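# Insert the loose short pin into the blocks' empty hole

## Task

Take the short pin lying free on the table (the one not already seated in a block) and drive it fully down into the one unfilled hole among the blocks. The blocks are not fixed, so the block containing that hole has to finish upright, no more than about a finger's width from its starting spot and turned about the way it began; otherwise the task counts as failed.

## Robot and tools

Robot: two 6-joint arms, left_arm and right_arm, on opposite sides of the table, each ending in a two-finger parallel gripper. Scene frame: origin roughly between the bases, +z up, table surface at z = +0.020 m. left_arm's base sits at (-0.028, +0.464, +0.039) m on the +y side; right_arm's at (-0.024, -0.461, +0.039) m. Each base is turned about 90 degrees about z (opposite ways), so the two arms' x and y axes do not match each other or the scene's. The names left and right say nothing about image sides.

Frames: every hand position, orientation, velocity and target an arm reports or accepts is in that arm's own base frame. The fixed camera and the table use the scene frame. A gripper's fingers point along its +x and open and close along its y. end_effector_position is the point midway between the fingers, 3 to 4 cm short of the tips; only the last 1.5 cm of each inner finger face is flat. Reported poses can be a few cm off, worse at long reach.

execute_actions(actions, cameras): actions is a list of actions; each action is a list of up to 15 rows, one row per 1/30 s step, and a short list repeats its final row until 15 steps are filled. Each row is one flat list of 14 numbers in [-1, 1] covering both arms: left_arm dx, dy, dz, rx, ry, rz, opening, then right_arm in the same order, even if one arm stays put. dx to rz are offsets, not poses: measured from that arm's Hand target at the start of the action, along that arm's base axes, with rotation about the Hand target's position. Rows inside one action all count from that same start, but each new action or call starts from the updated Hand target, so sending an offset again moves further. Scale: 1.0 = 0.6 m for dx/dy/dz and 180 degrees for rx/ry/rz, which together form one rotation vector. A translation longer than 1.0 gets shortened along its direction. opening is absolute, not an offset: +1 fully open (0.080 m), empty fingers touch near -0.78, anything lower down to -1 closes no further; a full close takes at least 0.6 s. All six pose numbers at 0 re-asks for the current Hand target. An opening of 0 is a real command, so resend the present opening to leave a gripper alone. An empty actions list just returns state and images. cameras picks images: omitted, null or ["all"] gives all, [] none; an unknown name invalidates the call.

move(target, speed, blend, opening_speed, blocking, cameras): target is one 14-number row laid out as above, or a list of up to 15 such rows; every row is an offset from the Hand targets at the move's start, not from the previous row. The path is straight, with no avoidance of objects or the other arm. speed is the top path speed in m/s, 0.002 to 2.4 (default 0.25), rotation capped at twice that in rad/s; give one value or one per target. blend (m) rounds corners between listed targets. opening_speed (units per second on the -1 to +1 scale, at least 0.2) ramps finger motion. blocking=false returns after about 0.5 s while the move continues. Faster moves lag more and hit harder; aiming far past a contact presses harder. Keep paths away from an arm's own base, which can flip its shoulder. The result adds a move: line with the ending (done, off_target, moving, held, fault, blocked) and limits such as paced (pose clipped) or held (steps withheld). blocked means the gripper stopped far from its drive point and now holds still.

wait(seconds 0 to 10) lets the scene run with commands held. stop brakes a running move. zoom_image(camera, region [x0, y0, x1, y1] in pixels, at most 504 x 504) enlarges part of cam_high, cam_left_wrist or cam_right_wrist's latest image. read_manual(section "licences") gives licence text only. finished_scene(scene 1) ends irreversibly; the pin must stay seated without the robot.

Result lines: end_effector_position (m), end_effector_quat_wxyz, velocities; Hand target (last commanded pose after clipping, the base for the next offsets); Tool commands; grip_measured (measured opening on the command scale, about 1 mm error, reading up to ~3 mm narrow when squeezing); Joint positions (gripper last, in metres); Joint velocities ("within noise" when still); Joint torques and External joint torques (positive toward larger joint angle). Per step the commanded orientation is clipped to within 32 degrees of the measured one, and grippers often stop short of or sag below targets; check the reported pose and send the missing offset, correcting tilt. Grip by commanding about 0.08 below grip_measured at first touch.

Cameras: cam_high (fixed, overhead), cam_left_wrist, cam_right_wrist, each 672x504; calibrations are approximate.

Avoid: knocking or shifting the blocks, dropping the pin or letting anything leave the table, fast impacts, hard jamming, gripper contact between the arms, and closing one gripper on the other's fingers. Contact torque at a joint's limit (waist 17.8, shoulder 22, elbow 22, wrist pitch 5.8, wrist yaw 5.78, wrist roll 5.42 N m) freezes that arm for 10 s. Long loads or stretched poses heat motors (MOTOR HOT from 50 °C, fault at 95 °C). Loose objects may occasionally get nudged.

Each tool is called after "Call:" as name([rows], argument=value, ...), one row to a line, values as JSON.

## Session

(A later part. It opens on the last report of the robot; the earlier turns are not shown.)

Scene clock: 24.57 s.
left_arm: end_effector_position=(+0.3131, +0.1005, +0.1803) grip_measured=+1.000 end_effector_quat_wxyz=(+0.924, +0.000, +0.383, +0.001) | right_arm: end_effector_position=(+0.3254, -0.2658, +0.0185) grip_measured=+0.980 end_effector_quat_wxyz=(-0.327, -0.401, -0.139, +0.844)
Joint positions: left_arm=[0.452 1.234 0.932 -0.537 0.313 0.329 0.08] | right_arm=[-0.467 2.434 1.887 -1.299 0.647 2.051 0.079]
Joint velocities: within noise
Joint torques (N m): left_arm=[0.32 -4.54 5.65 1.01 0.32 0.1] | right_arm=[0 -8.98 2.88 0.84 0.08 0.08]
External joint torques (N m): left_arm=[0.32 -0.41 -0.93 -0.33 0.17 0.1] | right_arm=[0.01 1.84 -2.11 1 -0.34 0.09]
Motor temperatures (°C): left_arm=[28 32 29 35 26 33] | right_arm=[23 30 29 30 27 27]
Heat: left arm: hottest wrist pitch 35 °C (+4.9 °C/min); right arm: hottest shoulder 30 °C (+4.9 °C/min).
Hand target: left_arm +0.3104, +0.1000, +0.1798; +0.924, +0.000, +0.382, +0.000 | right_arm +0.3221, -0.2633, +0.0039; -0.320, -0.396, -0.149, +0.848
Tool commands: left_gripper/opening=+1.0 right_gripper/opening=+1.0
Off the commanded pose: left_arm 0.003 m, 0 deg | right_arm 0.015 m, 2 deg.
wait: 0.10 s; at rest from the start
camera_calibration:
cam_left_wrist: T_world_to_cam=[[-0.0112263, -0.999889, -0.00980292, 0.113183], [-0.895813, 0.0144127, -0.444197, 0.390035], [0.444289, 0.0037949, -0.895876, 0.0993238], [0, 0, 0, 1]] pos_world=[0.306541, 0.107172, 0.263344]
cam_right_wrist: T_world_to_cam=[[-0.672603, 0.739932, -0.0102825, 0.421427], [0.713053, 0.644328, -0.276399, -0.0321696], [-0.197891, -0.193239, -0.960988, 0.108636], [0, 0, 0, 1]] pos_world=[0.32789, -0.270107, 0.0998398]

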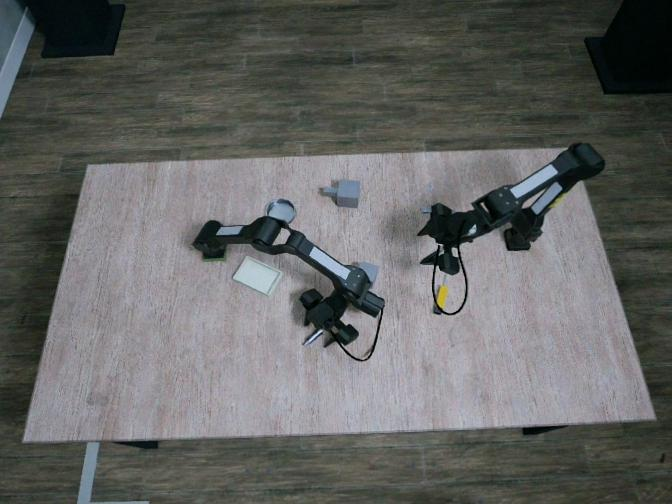

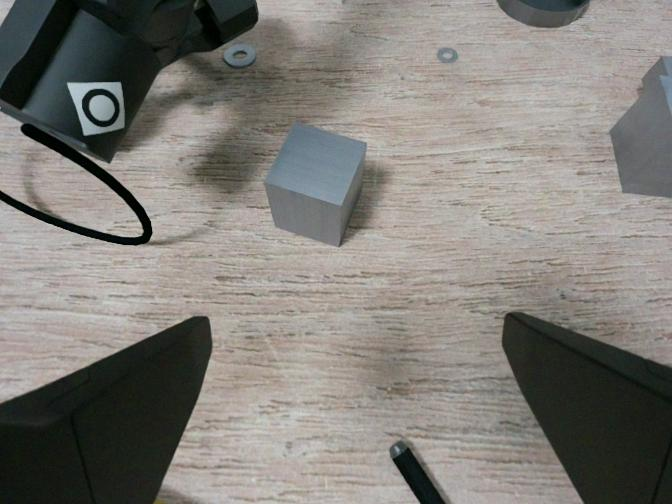

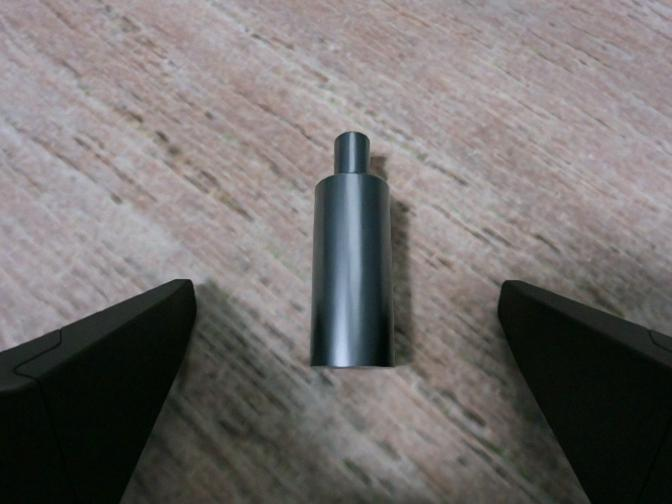

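Call:
move(target=[0,0,0,0,0,0,1, -0.0005,0.0005,0.014,0,0,0,-0.35], speed=0.1, opening_speed=1.5, cameras=["cam_right_wrist"])

Scene clock: 26.53 s.
left_arm: end_effector_position=(+0.3131, +0.1005, +0.1803) grip_measured=+1.000 end_effector_quat_wxyz=(+0.924, +0.000, +0.383, +0.001) | right_arm: end_effector_position=(+0.3237, -0.2652, +0.0191) grip_measured=-0.346 end_effector_quat_wxyz=(-0.326, -0.397, -0.142, +0.846)
Joint positions: left_arm=[0.452 1.234 0.932 -0.537 0.313 0.329 0.08] | right_arm=[-0.467 2.434 1.887 -1.309 0.65 2.051 0.019]
Joint velocities: within noise
Joint torques (N m): left_arm=[0.35 -4.56 5.64 1 0.32 0.09] | right_arm=[0 -10.58 4.02 -0.21 0.02 0.08]
External joint torques (N m): left_arm=[0.35 -0.49 -0.84 -0.3 0.16 0.09] | right_arm=[-0.01 0.19 -0.96 -0.05 -0.4 0.07]
Motor temperatures (°C): left_arm=[28 32 29 35 26 33] | right_arm=[23 31 29 30 27 27]
Heat: left arm: hottest wrist pitch 35 °C (+4.5 °C/min); right arm: hottest shoulder 31 °C (+6.8 °C/min).
Hand target: left_arm +0.3104, +0.1000, +0.1798; +0.924, +0.000, +0.382, +0.000 | right_arm +0.3217, -0.2630, +0.0123; -0.320, -0.395, -0.149, +0.848
Off the commanded pose: left_arm 0.003 m, 0 deg | right_arm 0.007 m, 1 deg.
move: done
camera_calibration:
cam_right_wrist: T_world_to_cam=[[-0.673155, 0.7395, -0.0014547, 0.419711], [0.709783, 0.64555, -0.28191, -0.0295316], [-0.207533, -0.190802, -0.95944, 0.112719], [0, 0, 0, 1]] pos_world=[0.326884, -0.269805, 0.100432]
Images, in order (width x height): cam_right_wrist 672x504.

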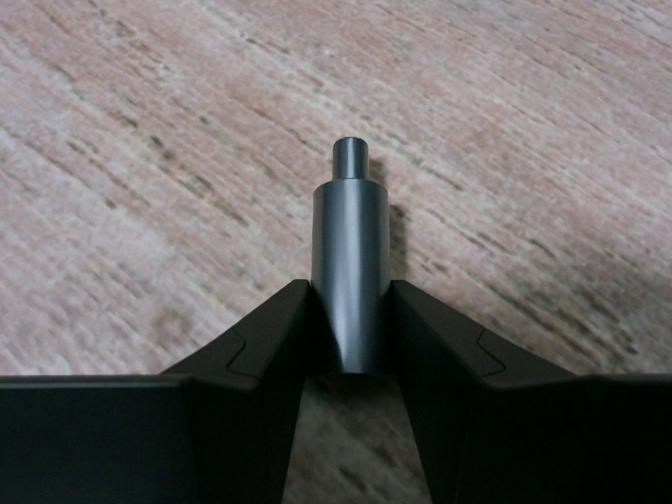

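Call:
move(target=[0,0,0,0,0,0,1, 0,0,0,0,0,0,-0.5], opening_speed=0.5, cameras=["cam_right_wrist"])

Scene clock: 27.37 s.
left_arm: end_effector_position=(+0.3131, +0.1005, +0.1803) grip_measured=+1.000 end_effector_quat_wxyz=(+0.924, +0.000, +0.383, +0.001) | right_arm: end_effector_position=(+0.3237, -0.2652, +0.0191) grip_measured=-0.409 end_effector_quat_wxyz=(-0.326, -0.397, -0.142, +0.846)
Joint positions: left_arm=[0.452 1.234 0.932 -0.537 0.313 0.329 0.08] | right_arm=[-0.467 2.434 1.887 -1.309 0.65 2.051 0.017]
Joint velocities: within noise
Joint torques (N m): left_arm=[0.37 -4.56 5.66 1.01 0.32 0.1] | right_arm=[0.02 -10.55 4 -0.2 0.01 0.08]
External joint torques (N m): left_arm=[0.36 -0.52 -0.78 -0.29 0.17 0.09] | right_arm=[-0.06 0.14 -0.91 -0.01 -0.4 0.08]
Motor temperatures (°C): left_arm=[28 32 29 35 26 33] | right_arm=[23 31 29 30 27 27]
Heat: left arm: hottest wrist pitch 35 °C (+4.4 °C/min); right arm: hottest shoulder 31 °C (+6.6 °C/min).
Hand target: left_arm +0.3104, +0.1000, +0.1798; +0.924, +0.000, +0.382, +0.000 | right_arm +0.3218, -0.2630, +0.0123; -0.320, -0.395, -0.149, +0.848
Off the commanded pose: left_arm 0.003 m, 0 deg | right_arm 0.007 m, 1 deg.
move: done
camera_calibration:
cam_right_wrist: T_world_to_cam=[[-0.673155, 0.7395, -0.0014547, 0.419711], [0.709783, 0.64555, -0.28191, -0.0295316], [-0.207533, -0.190802, -0.95944, 0.112719], [0, 0, 0, 1]] pos_world=[0.326884, -0.269805, 0.100432]
Images, in order (width x height): cam_right_wrist 672x504.

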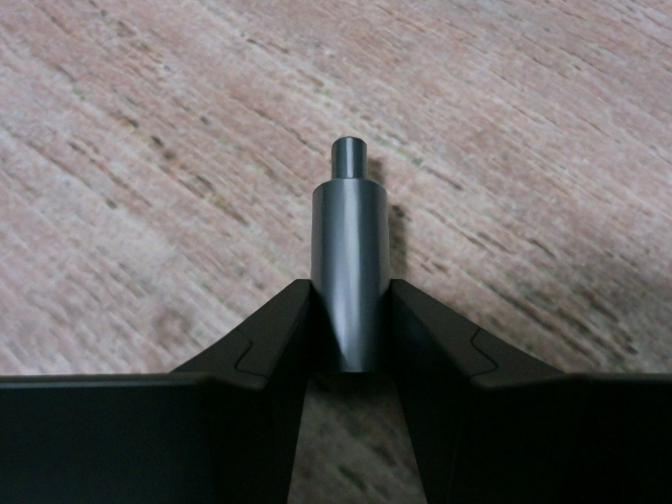

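Call:
move([
  [0,0,0,0,0,0,1, 0,0,0.09,0,0,0,-0.5],
  [0,0,0,0,0,0,1, 0.064,0.172,0.1295,0.0005,-0.0036,0.3301,-0.5],
  [0,0,0,0,0,0,1, 0.074,0.312,0.0905,0.001,-0.0072,0.6602,-0.5],
], speed=0.25, blend=0.03)

Call:
zoom_image(camera="cam_right_wrist", region=[230, 20, 480, 400])

Call:
zoom_image(camera="cam_left_wrist", region=[180, 0, 500, 260])

Scene clock: 33.53 s.
left_arm: end_effector_position=(+0.3131, +0.1005, +0.1803) grip_measured=+1.000 end_effector_quat_wxyz=(+0.924, +0.000, +0.383, +0.001) | right_arm: end_effector_position=(+0.3657, -0.0754, +0.0609) grip_measured=-0.409 end_effector_quat_wxyz=(+0.889, +0.080, +0.423, -0.153)
Joint positions: left_arm=[0.452 1.234 0.932 -0.537 0.313 0.329 0.08] | right_arm=[-0.16 1.592 0.779 -0.085 0.107 0.154 0.017]
Joint velocities: within noise
Joint torques (N m): left_arm=[0.32 -4.58 5.66 1 0.32 0.09] | right_arm=[-0.19 -9.09 5 1.95 -0.08 -0.01]
External joint torques (N m): left_arm=[0.28 -0.54 -0.8 -0.31 0.18 0.09] | right_arm=[-0.19 -3.18 -0.77 0.65 -0.14 -0.01]
Motor temperatures (°C): left_arm=[28 33 29 35 26 33] | right_arm=[23 33 29 30 27 27]
Heat: left arm: hottest wrist pitch 35 °C (+3.6 °C/min); right arm: hottest shoulder 33 °C (+8.9 °C/min).
Hand target: left_arm +0.3104, +0.1000, +0.1798; +0.924, +0.000, +0.382, +0.000 | right_arm +0.3662, -0.0757, +0.0666; +0.894, +0.081, +0.414, -0.152
Off the commanded pose: left_arm 0.003 m, 0 deg | right_arm 0.006 m, 1 deg.
move: done; blend cut to 0.027 m at target 1
camera_calibration:
cam_left_wrist: T_world_to_cam=[[-0.0112263, -0.999889, -0.00980292, 0.113183], [-0.895813, 0.0144127, -0.444197, 0.390035], [0.444289, 0.0037949, -0.895876, 0.0993238], [0, 0, 0, 1]] pos_world=[0.306541, 0.107172, 0.263344]
cam_right_wrist: T_world_to_cam=[[-0.328732, -0.944411, 0.00483505, 0.0544015], [-0.911832, 0.31605, -0.26206, 0.396841], [0.245964, -0.0905563, -0.965039, 0.0397786], [0, 0, 0, 1]] pos_world=[0.369952, -0.0704422, 0.142121]

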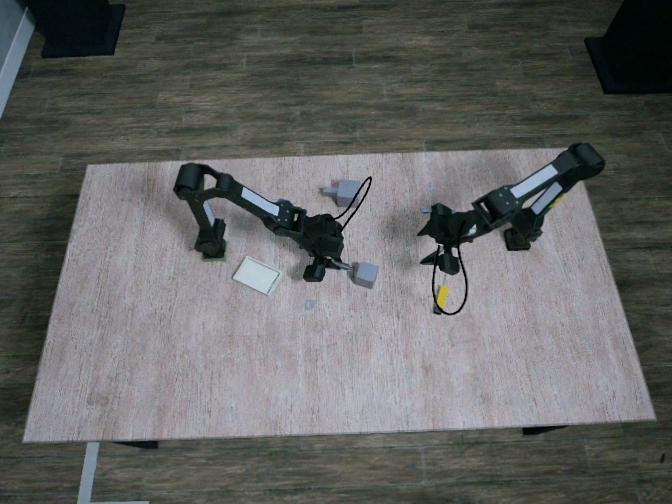

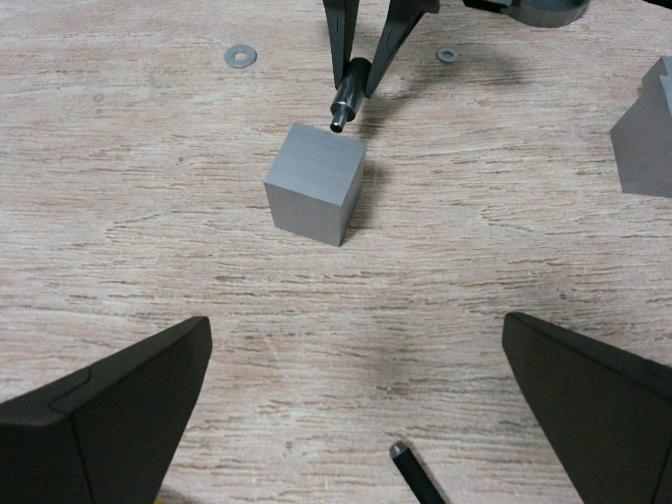

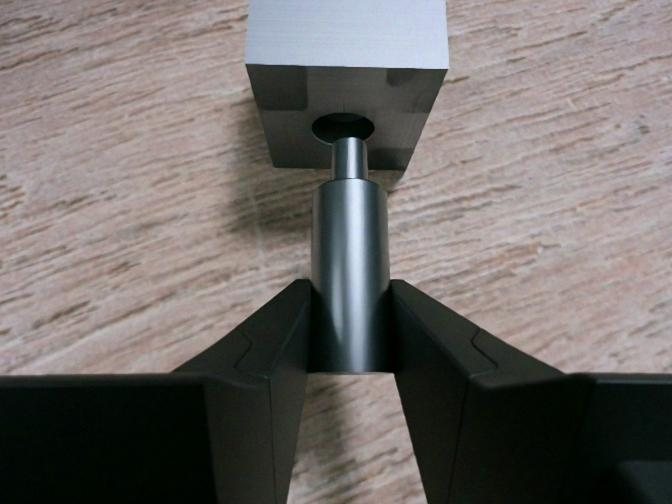

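Scaled by 1.326 from the camera's 672x504 image, which has a finer 960x720 frame.

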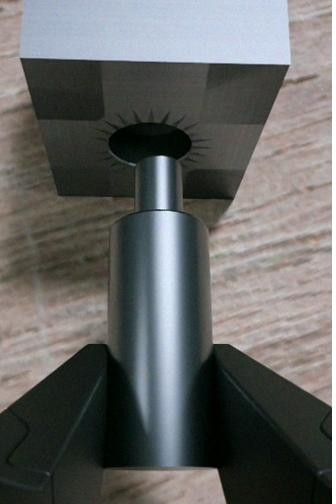

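Scaled by 1.575 from the camera's 672x504 image, which has a finer 960x720 frame.

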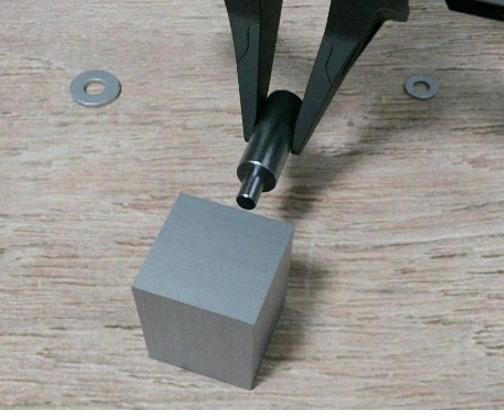

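Call:
move(target=[0,0,0,0,0,0,1, 0.0017,0.0047,-0.0395,-0.0021,-0.0058,-0.0067,-0.5], speed=0.1)

Call:
zoom_image(camera="cam_right_wrist", region=[230, 20, 480, 220])

Call:
zoom_image(camera="cam_right_wrist", region=[280, 90, 410, 200])

Call:
zoom_image(camera="cam_left_wrist", region=[250, 40, 450, 260])

Scene clock: 35.20 s.
left_arm: end_effector_position=(+0.3131, +0.1005, +0.1803) grip_measured=+1.000 end_effector_quat_wxyz=(+0.924, +0.000, +0.383, +0.001) | right_arm: end_effector_position=(+0.3672, -0.0732, +0.0447) grip_measured=-0.409 end_effector_quat_wxyz=(+0.896, +0.084, +0.405, -0.160)
Joint positions: left_arm=[0.452 1.234 0.932 -0.537 0.313 0.329 0.08] | right_arm=[-0.146 1.631 0.714 0.055 0.127 0.178 0.017]
Joint velocities: within noise
Joint torques (N m): left_arm=[0.35 -4.56 5.68 1.01 0.32 0.09] | right_arm=[0.22 -6.23 4.87 2.01 0.19 0.14]
External joint torques (N m): left_arm=[0.38 -0.51 -0.74 -0.29 0.16 0.08] | right_arm=[0.2 -0.28 -0.66 0.66 0.13 0.14]
Motor temperatures (°C): left_arm=[28 33 29 36 26 33] | right_arm=[23 33 29 31 27 27]
Heat: left arm: hottest wrist pitch 36 °C (+5.1 °C/min); right arm: hottest shoulder 33 °C (+8.5 °C/min).
Hand target: left_arm +0.3104, +0.1000, +0.1798; +0.924, +0.000, +0.382, +0.000 | right_arm +0.3672, -0.0729, +0.0429; +0.896, +0.084, +0.405, -0.162
Off the commanded pose: left_arm 0.003 m, 0 deg | right_arm 0.002 m, 0 deg.
move: done
camera_calibration:
cam_left_wrist: T_world_to_cam=[[-0.0112263, -0.999889, -0.00980292, 0.113183], [-0.895813, 0.0144127, -0.444197, 0.390035], [0.444289, 0.0037949, -0.895876, 0.0993238], [0, 0, 0, 1]] pos_world=[0.306541, 0.107172, 0.263344]
cam_right_wrist: T_world_to_cam=[[-0.3446, -0.938747, -0.00230982, 0.0636322], [-0.895382, 0.329418, -0.299625, 0.389902], [0.282033, -0.101183, -0.954054, 0.00939815], [0, 0, 0, 1]] pos_world=[0.368388, -0.0677554, 0.125938]

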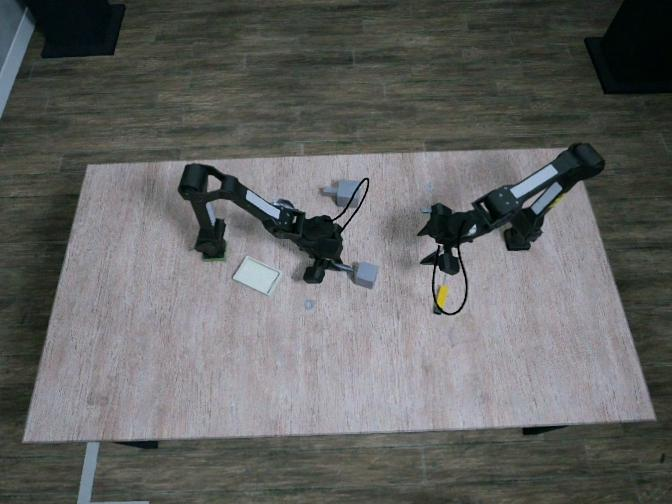

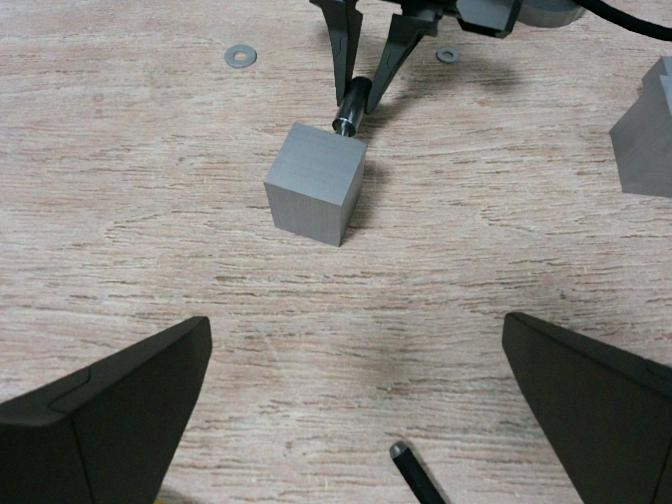

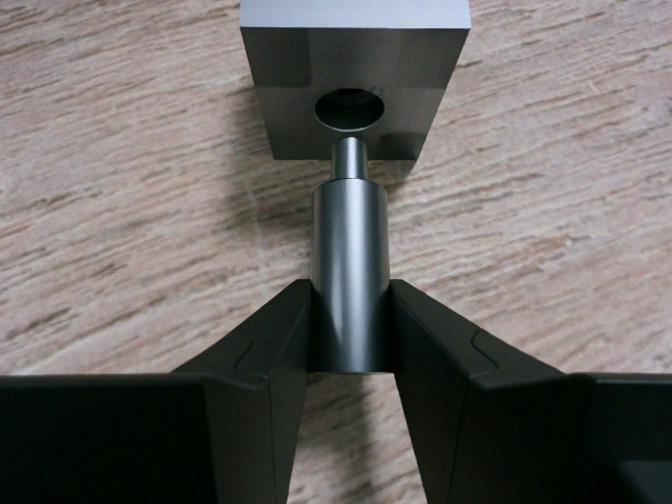

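Scaled by 2.016 from the camera's 672x504 image, which has a finer 960x720 frame.

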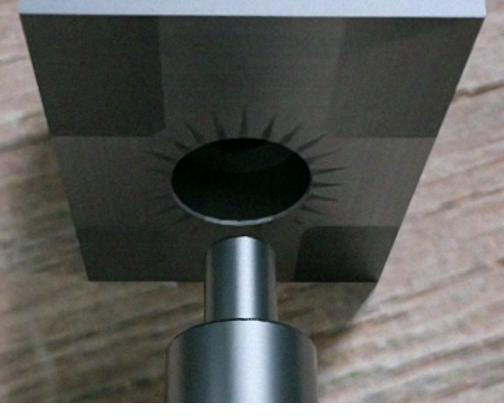

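Scaled by 3.877 from the camera's 672x504 image, which has a finer 960x720 frame.

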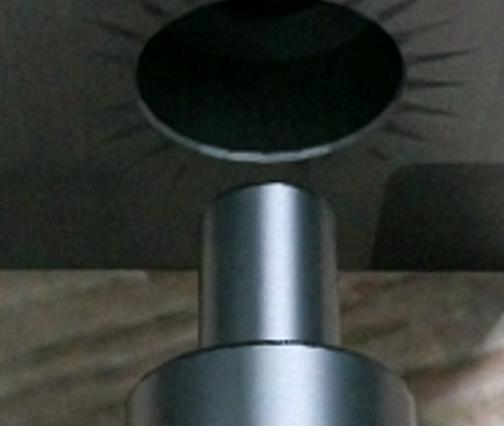

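Scaled by 2.291 from the camera's 672x504 image, which has a finer 960x720 frame.

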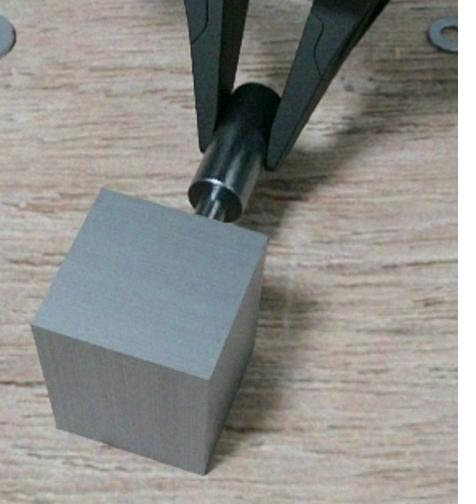

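Call:
move([
  [0,0,0,0,0,0,1, -0.0002,-0.0007,-0.0103,0.0020,0.0052,0,-0.5],
  [0,0,0,0,0,0,1, 0.0138,-0.0060,-0.0103,0.0020,0.0052,0,-0.5],
], speed=0.05)

Call:
zoom_image(camera="cam_right_wrist", region=[230, 20, 480, 220])

Call:
zoom_image(camera="cam_right_wrist", region=[280, 90, 410, 200])

Call:
zoom_image(camera="cam_left_wrist", region=[250, 40, 450, 260])

Scene clock: 36.63 s.
left_arm: end_effector_position=(+0.3131, +0.1005, +0.1803) grip_measured=+1.000 end_effector_quat_wxyz=(+0.924, +0.000, +0.383, +0.001) | right_arm: end_effector_position=(+0.3707, -0.0757, +0.0340) grip_measured=-0.409 end_effector_quat_wxyz=(+0.890, +0.084, +0.417, -0.162)
Joint positions: left_arm=[0.452 1.234 0.932 -0.537 0.313 0.329 0.08] | right_arm=[-0.151 1.681 0.736 0.056 0.126 0.177 0.017]
Joint velocities: within noise
Joint torques (N m): left_arm=[0.37 -4.56 5.65 1 0.32 0.09] | right_arm=[-0.14 -6.35 6.5 1.69 -0.07 -0.03]
External joint torques (N m): left_arm=[0.38 -0.49 -0.8 -0.3 0.17 0.09] | right_arm=[-0.18 -0.11 1.07 0.36 -0.13 -0.03]
Motor temperatures (°C): left_arm=[28 33 29 36 26 33] | right_arm=[23 33 29 31 27 27]
Heat: left arm: hottest wrist pitch 36 °C (+4.9 °C/min); right arm: hottest shoulder 33 °C (+8.2 °C/min).
Hand target: left_arm +0.3104, +0.1000, +0.1798; +0.924, +0.000, +0.382, +0.000 | right_arm +0.3755, -0.0766, +0.0368; +0.893, +0.086, +0.412, -0.161
Off the commanded pose: left_arm 0.003 m, 0 deg | right_arm 0.006 m, 1 deg.
move: done
camera_calibration:
cam_left_wrist: T_world_to_cam=[[-0.0112263, -0.999889, -0.00980292, 0.113183], [-0.895813, 0.0144127, -0.444197, 0.390035], [0.444289, 0.0037949, -0.895876, 0.0993238], [0, 0, 0, 1]] pos_world=[0.306541, 0.107172, 0.263344]
cam_right_wrist: T_world_to_cam=[[-0.348825, -0.937183, 0.00306369, 0.0640108], [-0.901865, 0.334787, -0.273054, 0.39245], [0.254876, -0.098011, -0.961994, 0.00858816], [0, 0, 0, 1]] pos_world=[0.374076, -0.0705555, 0.115226]

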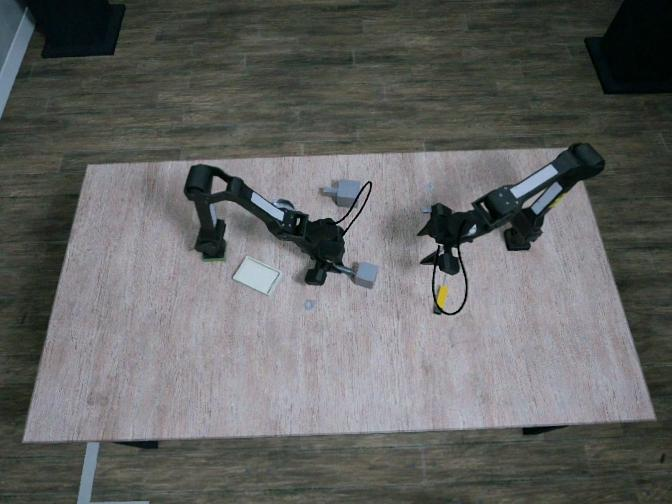

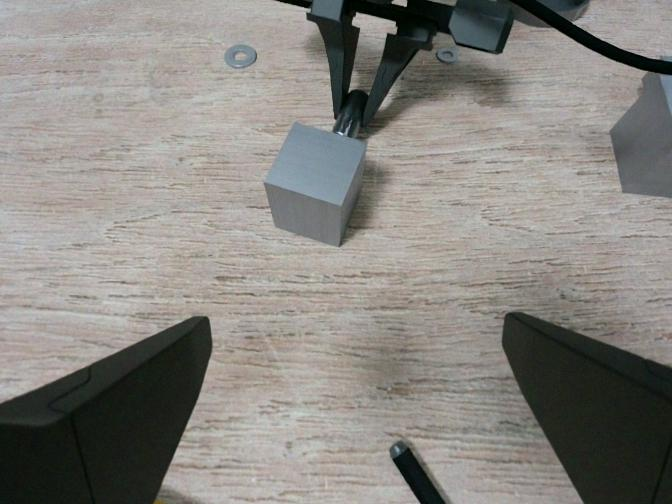

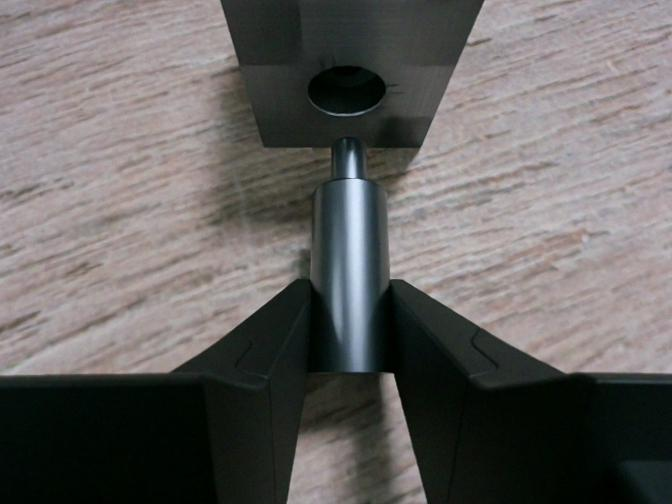

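Scaled by 2.016 from the camera's 672x504 image, which has a finer 960x720 frame.

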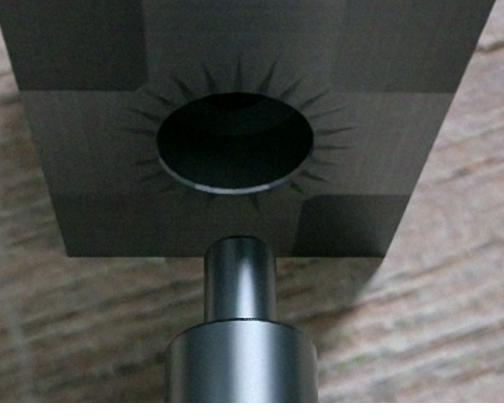

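Scaled by 3.877 from the camera's 672x504 image, which has a finer 960x720 frame.

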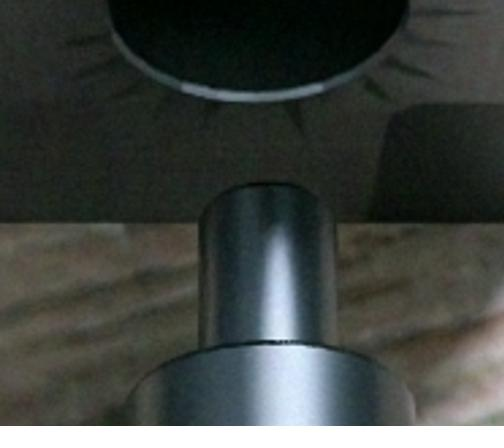

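Scaled by 2.291 from the camera's 672x504 image, which has a finer 960x720 frame.

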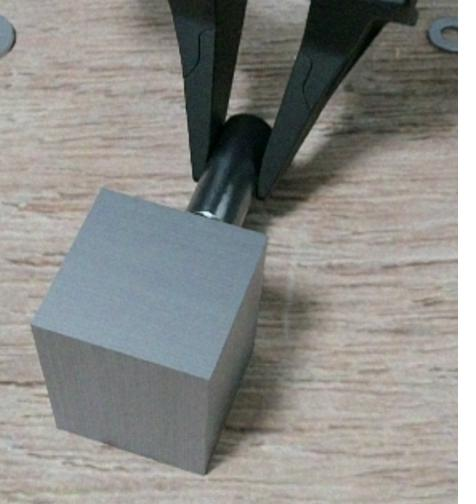

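Call:
move([
  [0,0,0,0,0,0,1, 0,0,0.0062,-0.0009,-0.0023,0,-0.5],
  [0,0,0,0,0,0,1, 0.0097,-0.0028,0.0062,-0.0009,-0.0023,0,-0.5],
], speed=0.04, cameras=["cam_right_wrist","cam_left_wrist"])

Call:
zoom_image(camera="cam_right_wrist", region=[230, 20, 480, 220])

Call:
zoom_image(camera="cam_right_wrist", region=[280, 60, 420, 180])

Scene clock: 39.30 s.
left_arm: end_effector_position=(+0.3131, +0.1005, +0.1803) grip_measured=+1.000 end_effector_quat_wxyz=(+0.924, +0.000, +0.383, +0.001) | right_arm: end_effector_position=(+0.3765, -0.0772, +0.0375) grip_measured=-0.409 end_effector_quat_wxyz=(+0.892, +0.084, +0.414, -0.163)
Joint positions: left_arm=[0.452 1.234 0.932 -0.537 0.313 0.329 0.08] | right_arm=[-0.153 1.69 0.759 0.049 0.126 0.175 0.017]
Joint velocities: within noise
Joint torques (N m): left_arm=[0.34 -4.58 5.64 1 0.32 0.09] | right_arm=[-0.15 -6.56 6.58 1.7 -0.07 -0.03]
External joint torques (N m): left_arm=[0.28 -0.55 -0.84 -0.31 0.17 0.09] | right_arm=[-0.12 -0.17 1.06 0.36 -0.14 -0.03]
Motor temperatures (°C): left_arm=[28 33 29 36 26 33] | right_arm=[23 33 29 31 27 27]
Heat: left arm: hottest wrist pitch 36 °C (+4.6 °C/min); right arm: hottest shoulder 33 °C (+7.6 °C/min).
Hand target: left_arm +0.3104, +0.1000, +0.1798; +0.924, +0.000, +0.382, +0.000 | right_arm +0.3814, -0.0782, +0.0405; +0.894, +0.085, +0.409, -0.161
Off the commanded pose: left_arm 0.003 m, 0 deg | right_arm 0.006 m, 1 deg.
move: done
camera_calibration:
cam_left_wrist: T_world_to_cam=[[-0.0112263, -0.999889, -0.00980292, 0.113183], [-0.895813, 0.0144127, -0.444197, 0.390035], [0.444289, 0.0037949, -0.895876, 0.0993238], [0, 0, 0, 1]] pos_world=[0.306541, 0.107172, 0.263344]
cam_right_wrist: T_world_to_cam=[[-0.348409, -0.937337, 0.00336065, 0.0644264], [-0.900212, 0.333607, -0.279865, 0.398722], [0.261206, -0.100533, -0.960034, 0.0076617], [0, 0, 0, 1]] pos_world=[0.37938, -0.0718568, 0.118727]
Images, in order (width x height): cam_left_wrist 672x504, cam_right_wrist 672x504.

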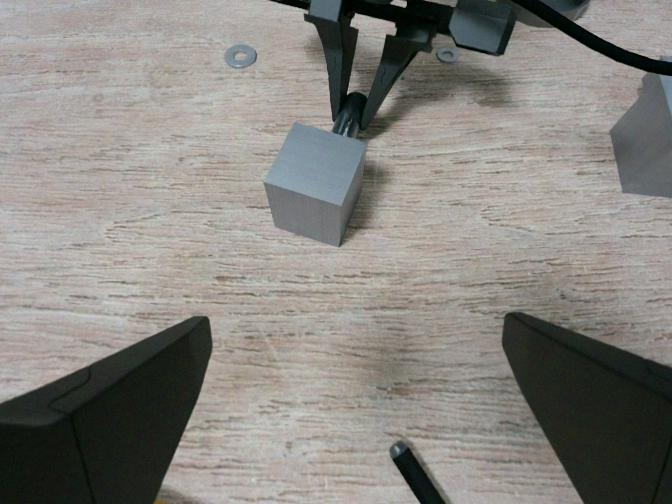

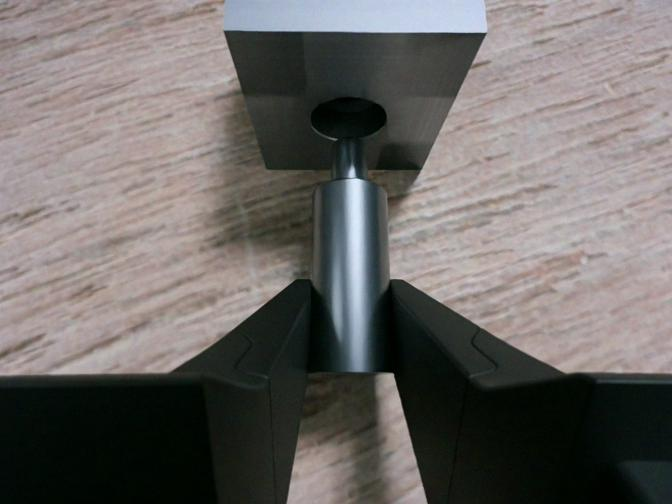

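Scaled by 2.016 from the camera's 672x504 image, which has a finer 960x720 frame.

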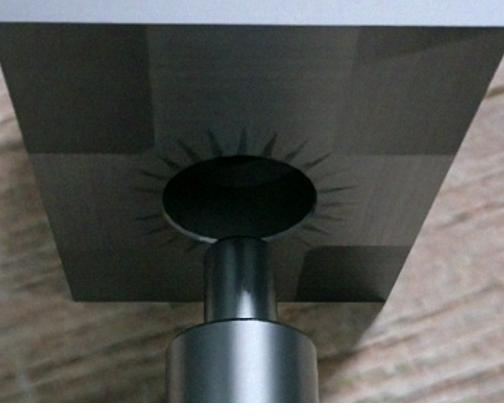

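Scaled by 3.600 from the camera's 672x504 image, which has a finer 960x720 frame.

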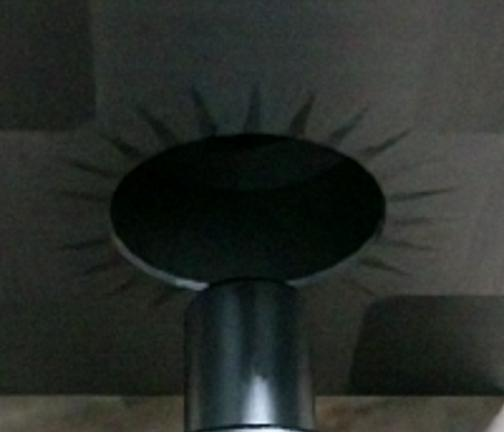

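Call:
move(target=[0,0,0,0,0,0,1, 0.0187,-0.0072,0,0,0,0,-0.5], speed=0.04, cameras=["cam_right_wrist","cam_left_wrist"])

Call:
zoom_image(camera="cam_right_wrist", region=[280, 60, 420, 220])

Scene clock: 40.77 s.
left_arm: end_effector_position=(+0.3131, +0.1005, +0.1803) grip_measured=+1.000 end_effector_quat_wxyz=(+0.924, +0.000, +0.383, +0.001) | right_arm: end_effector_position=(+0.3876, -0.0814, +0.0375) grip_measured=-0.409 end_effector_quat_wxyz=(+0.892, +0.084, +0.414, -0.163)
Joint positions: left_arm=[0.452 1.234 0.932 -0.537 0.313 0.329 0.08] | right_arm=[-0.161 1.73 0.807 0.042 0.121 0.168 0.017]
Joint velocities: within noise
Joint torques (N m): left_arm=[0.36 -4.56 5.66 1 0.32 0.09] | right_arm=[-0.16 -6.87 6.62 1.7 -0.08 -0.02]
External joint torques (N m): left_arm=[0.36 -0.5 -0.81 -0.31 0.17 0.09] | right_arm=[-0.13 -0.14 1.08 0.35 -0.15 -0.02]
Motor temperatures (°C): left_arm=[28 33 30 36 26 33] | right_arm=[23 33 29 31 27 27]
Heat: left arm: hottest wrist pitch 36 °C (+4.4 °C/min); right arm: hottest shoulder 33 °C (+7.4 °C/min).
Hand target: left_arm +0.3104, +0.1000, +0.1798; +0.924, +0.000, +0.382, +0.000 | right_arm +0.3925, -0.0825, +0.0404; +0.894, +0.085, +0.409, -0.161
Off the commanded pose: left_arm 0.003 m, 0 deg | right_arm 0.006 m, 1 deg.
move: done
camera_calibration:
cam_left_wrist: T_world_to_cam=[[-0.0112263, -0.999889, -0.00980292, 0.113183], [-0.895813, 0.0144127, -0.444197, 0.390035], [0.444289, 0.0037949, -0.895876, 0.0993238], [0, 0, 0, 1]] pos_world=[0.306541, 0.107172, 0.263344]
cam_right_wrist: T_world_to_cam=[[-0.348383, -0.937346, 0.00326965, 0.0642629], [-0.900229, 0.333612, -0.279804, 0.410176], [0.261183, -0.100423, -0.960052, 0.00444578], [0, 0, 0, 1]] pos_world=[0.39048, -0.0761567, 0.118827]
Images, in order (width x height): cam_left_wrist 672x504, cam_right_wrist 672x504.

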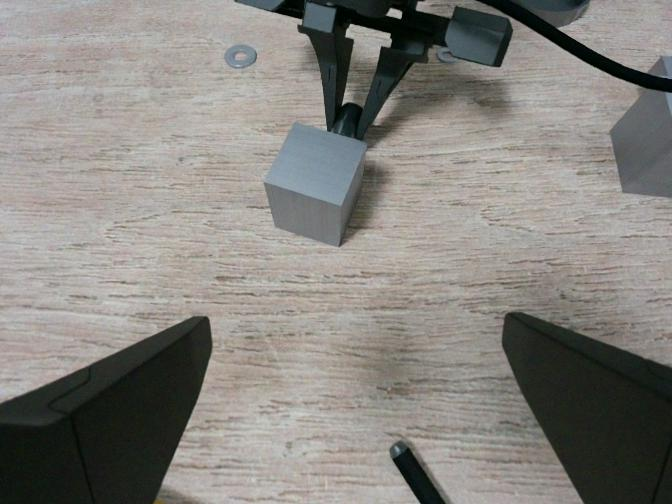

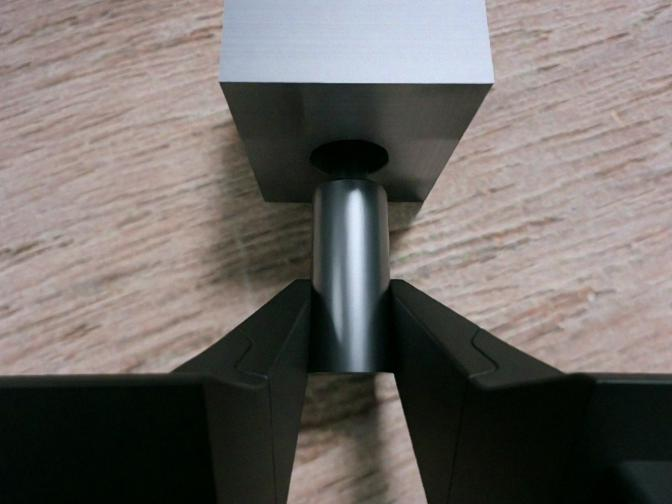

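Scaled by 3.150 from the camera's 672x504 image, which has a finer 960x720 frame.

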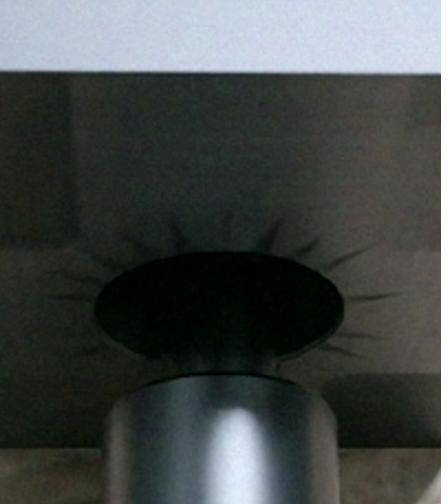

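Call:
move(target=[0,0,0,0,0,0,1, 0.0075,-0.0028,0.0017,0,0,0,-0.5], speed=0.03, cameras=["cam_right_wrist","cam_left_wrist"])

Call:
zoom_image(camera="cam_right_wrist", region=[290, 130, 410, 230])

Call:
zoom_image(camera="cam_left_wrist", region=[260, 80, 420, 260])

Scene clock: 42.83 s.
left_arm: end_effector_position=(+0.3131, +0.1005, +0.1803) grip_measured=+1.000 end_effector_quat_wxyz=(+0.924, +0.000, +0.383, +0.001) | right_arm: end_effector_position=(+0.3901, -0.0825, +0.0376) grip_measured=-0.409 end_effector_quat_wxyz=(+0.891, +0.083, +0.417, -0.162)
Joint positions: left_arm=[0.452 1.234 0.932 -0.537 0.313 0.329 0.08] | right_arm=[-0.163 1.74 0.823 0.03 0.12 0.166 0.017]
Joint velocities: within noise
Joint torques (N m): left_arm=[0.37 -4.55 5.68 1 0.32 0.09] | right_arm=[-0.22 -6.56 7.09 1.99 -0.09 -0.03]
External joint torques (N m): left_arm=[0.33 -0.54 -0.74 -0.29 0.17 0.09] | right_arm=[-0.16 0.18 1.63 0.68 -0.16 -0.03]
Motor temperatures (°C): left_arm=[28 33 30 36 26 33] | right_arm=[23 32 29 31 27 27]
Heat: left arm: hottest wrist pitch 36 °C (+4.2 °C/min); right arm: hottest shoulder 32 °C (+5.6 °C/min).
Hand target: left_arm +0.3104, +0.1000, +0.1798; +0.924, +0.000, +0.382, +0.000 | right_arm +0.3970, -0.0843, +0.0414; +0.894, +0.085, +0.409, -0.161
Off the commanded pose: left_arm 0.003 m, 0 deg | right_arm 0.008 m, 1 deg.
move: done
camera_calibration:
cam_left_wrist: T_world_to_cam=[[-0.0112263, -0.999889, -0.00980292, 0.113183], [-0.895813, 0.0144127, -0.444197, 0.390035], [0.444289, 0.0037949, -0.895876, 0.0993238], [0, 0, 0, 1]] pos_world=[0.306541, 0.107172, 0.263344]
cam_right_wrist: T_world_to_cam=[[-0.34796, -0.937498, 0.00464705, 0.0639339], [-0.901918, 0.333393, -0.27458, 0.413294], [0.255868, -0.0997339, -0.961553, 0.00596893], [0, 0, 0, 1]] pos_world=[0.393476, -0.0772561, 0.118924]
Images, in order (width x height): cam_left_wrist 672x504, cam_right_wrist 672x504.

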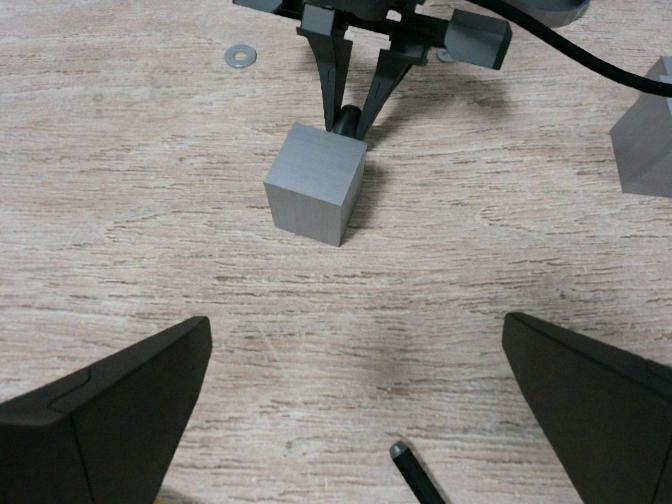

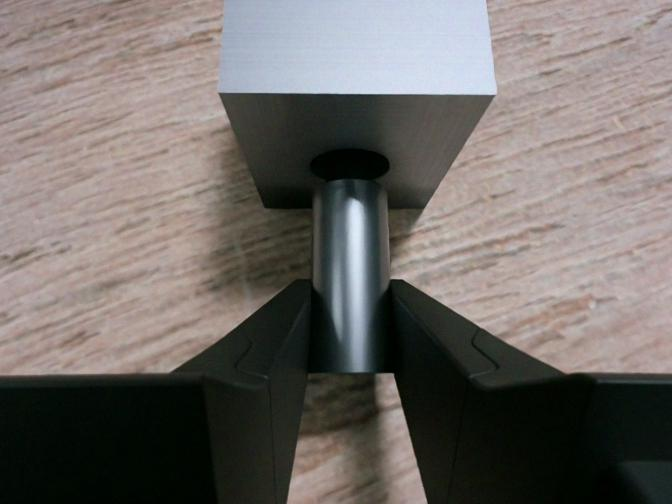

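Scaled by 4.200 from the camera's 672x504 image, which has a finer 960x720 frame.

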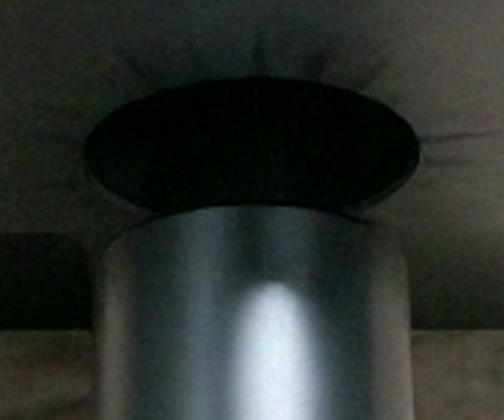

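Scaled by 2.800 from the camera's 672x504 image, which has a finer 960x720 frame.

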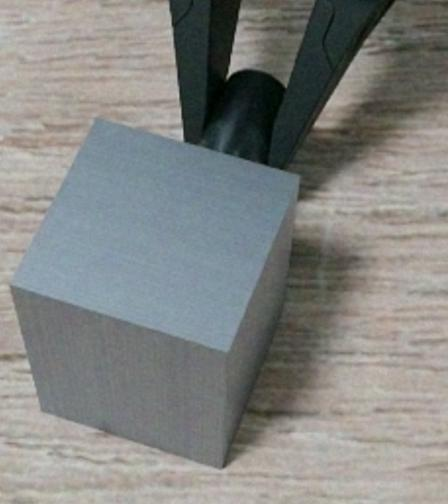

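Call:
move([
  [0,0,0,0,0,0,1, -0.006,0.0022,0.0022,0,0,0,-0.5],
  [0,0,0,0,0,0,1, 0.005,-0.0018,0.0022,0,0,0,-0.5],
], speed=0.03, cameras=["cam_right_wrist"])

Call:
zoom_image(camera="cam_right_wrist", region=[290, 130, 410, 230])

Scene clock: 45.40 s.
left_arm: end_effector_position=(+0.3131, +0.1005, +0.1803) grip_measured=+1.000 end_effector_quat_wxyz=(+0.924, +0.000, +0.383, +0.001) | right_arm: end_effector_position=(+0.3929, -0.0834, +0.0383) grip_measured=-0.409 end_effector_quat_wxyz=(+0.890, +0.084, +0.418, -0.162)
Joint positions: left_arm=[0.452 1.234 0.932 -0.537 0.313 0.329 0.08] | right_arm=[-0.165 1.748 0.838 0.022 0.118 0.165 0.017]
Joint velocities: within noise
Joint torques (N m): left_arm=[0.34 -4.55 5.68 1.01 0.31 0.09] | right_arm=[-0.24 -6.89 7.16 2.01 -0.07 -0.03]
External joint torques (N m): left_arm=[0.37 -0.53 -0.74 -0.28 0.16 0.09] | right_arm=[-0.2 0.02 1.58 0.68 -0.14 -0.03]
Motor temperatures (°C): left_arm=[28 33 30 36 26 33] | right_arm=[23 33 30 31 27 27]
Heat: left arm: hottest wrist pitch 36 °C (+4.0 °C/min); right arm: hottest shoulder 33 °C (+6.6 °C/min).
Hand target: left_arm +0.3104, +0.1000, +0.1798; +0.924, +0.000, +0.382, +0.000 | right_arm +0.4000, -0.0853, +0.0428; +0.894, +0.085, +0.409, -0.161
Off the commanded pose: left_arm 0.003 m, 0 deg | right_arm 0.009 m, 1 deg.
move: off_target (right_arm)
camera_calibration:
cam_right_wrist: T_world_to_cam=[[-0.347647, -0.937614, 0.00461604, 0.0639669], [-0.902551, 0.333304, -0.272598, 0.41638], [0.254053, -0.0989338, -0.962117, 0.00656365], [0, 0, 0, 1]] pos_world=[0.396375, -0.0781555, 0.119524]
Images, in order (width x height): cam_right_wrist 672x504.

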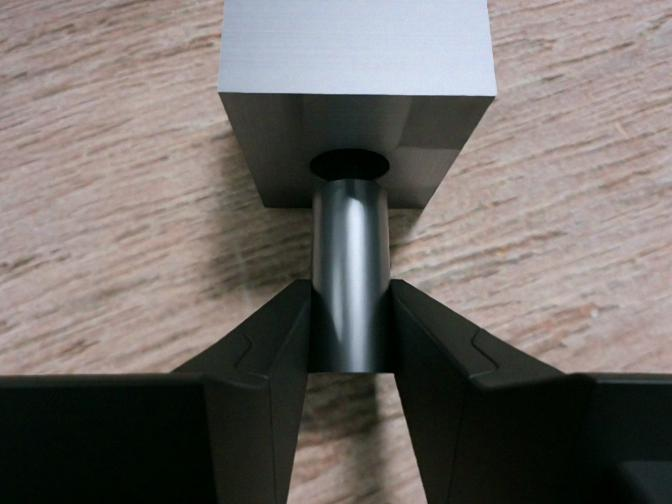

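Scaled by 4.200 from the camera's 672x504 image, which has a finer 960x720 frame.

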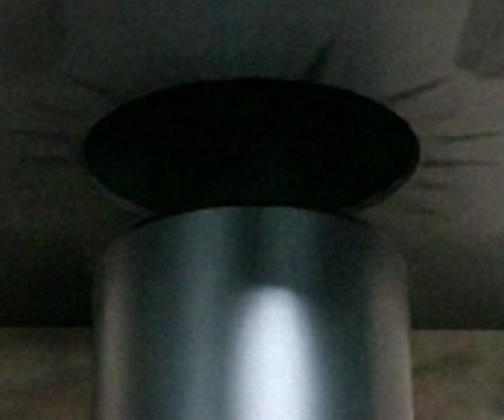

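Call:
move(target=[0,0,0,0,0,0,1, -0.012,0.0045,0,0,0,0,-0.5], speed=0.04, cameras=["cam_right_wrist"])

Call:
zoom_image(camera="cam_right_wrist", region=[290, 110, 410, 210])

Scene clock: 46.60 s.
left_arm: end_effector_position=(+0.3131, +0.1005, +0.1803) grip_measured=+1.000 end_effector_quat_wxyz=(+0.924, +0.000, +0.383, +0.001) | right_arm: end_effector_position=(+0.3924, -0.0833, +0.0375) grip_measured=-0.409 end_effector_quat_wxyz=(+0.891, +0.083, +0.417, -0.162)
Joint positions: left_arm=[0.452 1.234 0.932 -0.537 0.313 0.329 0.08] | right_arm=[-0.165 1.748 0.833 0.029 0.118 0.164 0.017]
Joint velocities: within noise
Joint torques (N m): left_arm=[0.32 -4.55 5.64 1.01 0.31 0.08] | right_arm=[0.14 -9.9 4.57 1.88 0.02 0.1]
External joint torques (N m): left_arm=[0.32 -0.48 -0.86 -0.31 0.16 0.08] | right_arm=[0.14 -3.04 -1.01 0.54 -0.05 0.1]
Motor temperatures (°C): left_arm=[28 33 30 36 26 33] | right_arm=[23 33 30 32 27 27]
Heat: left arm: hottest wrist pitch 36 °C (+3.9 °C/min); right arm: hottest shoulder 33 °C (+6.4 °C/min).
Hand target: left_arm +0.3104, +0.1000, +0.1798; +0.924, +0.000, +0.382, +0.000 | right_arm +0.3928, -0.0826, +0.0428; +0.894, +0.085, +0.409, -0.161
Off the commanded pose: left_arm 0.003 m, 0 deg | right_arm 0.005 m, 1 deg.
move: done
camera_calibration:
cam_right_wrist: T_world_to_cam=[[-0.347383, -0.937712, 0.00447794, 0.0637601], [-0.902173, 0.332907, -0.274329, 0.41564], [0.255751, -0.0993373, -0.961625, 0.00529079], [0, 0, 0, 1]] pos_world=[0.395776, -0.0780556, 0.118825]
Images, in order (width x height): cam_right_wrist 672x504.

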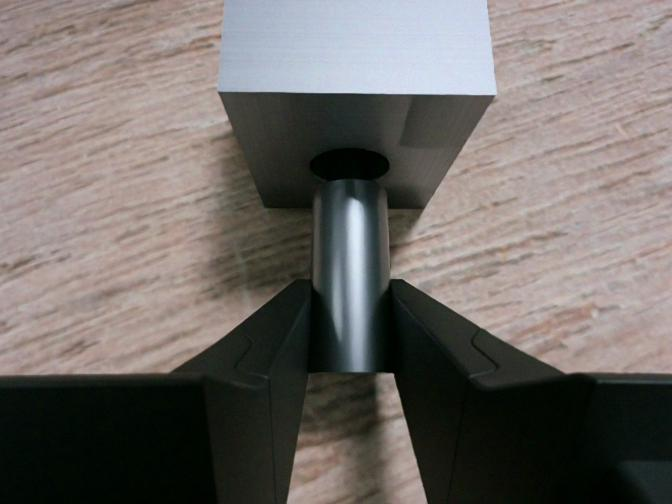

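Scaled by 4.200 from the camera's 672x504 image, which has a finer 960x720 frame.

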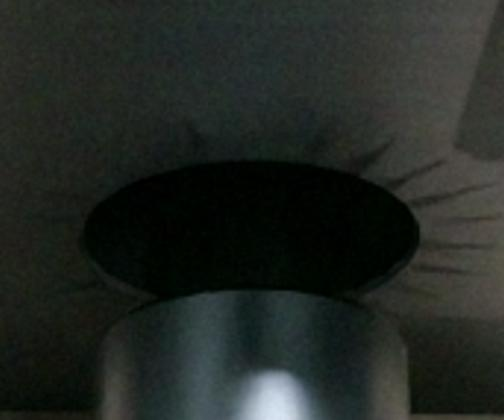

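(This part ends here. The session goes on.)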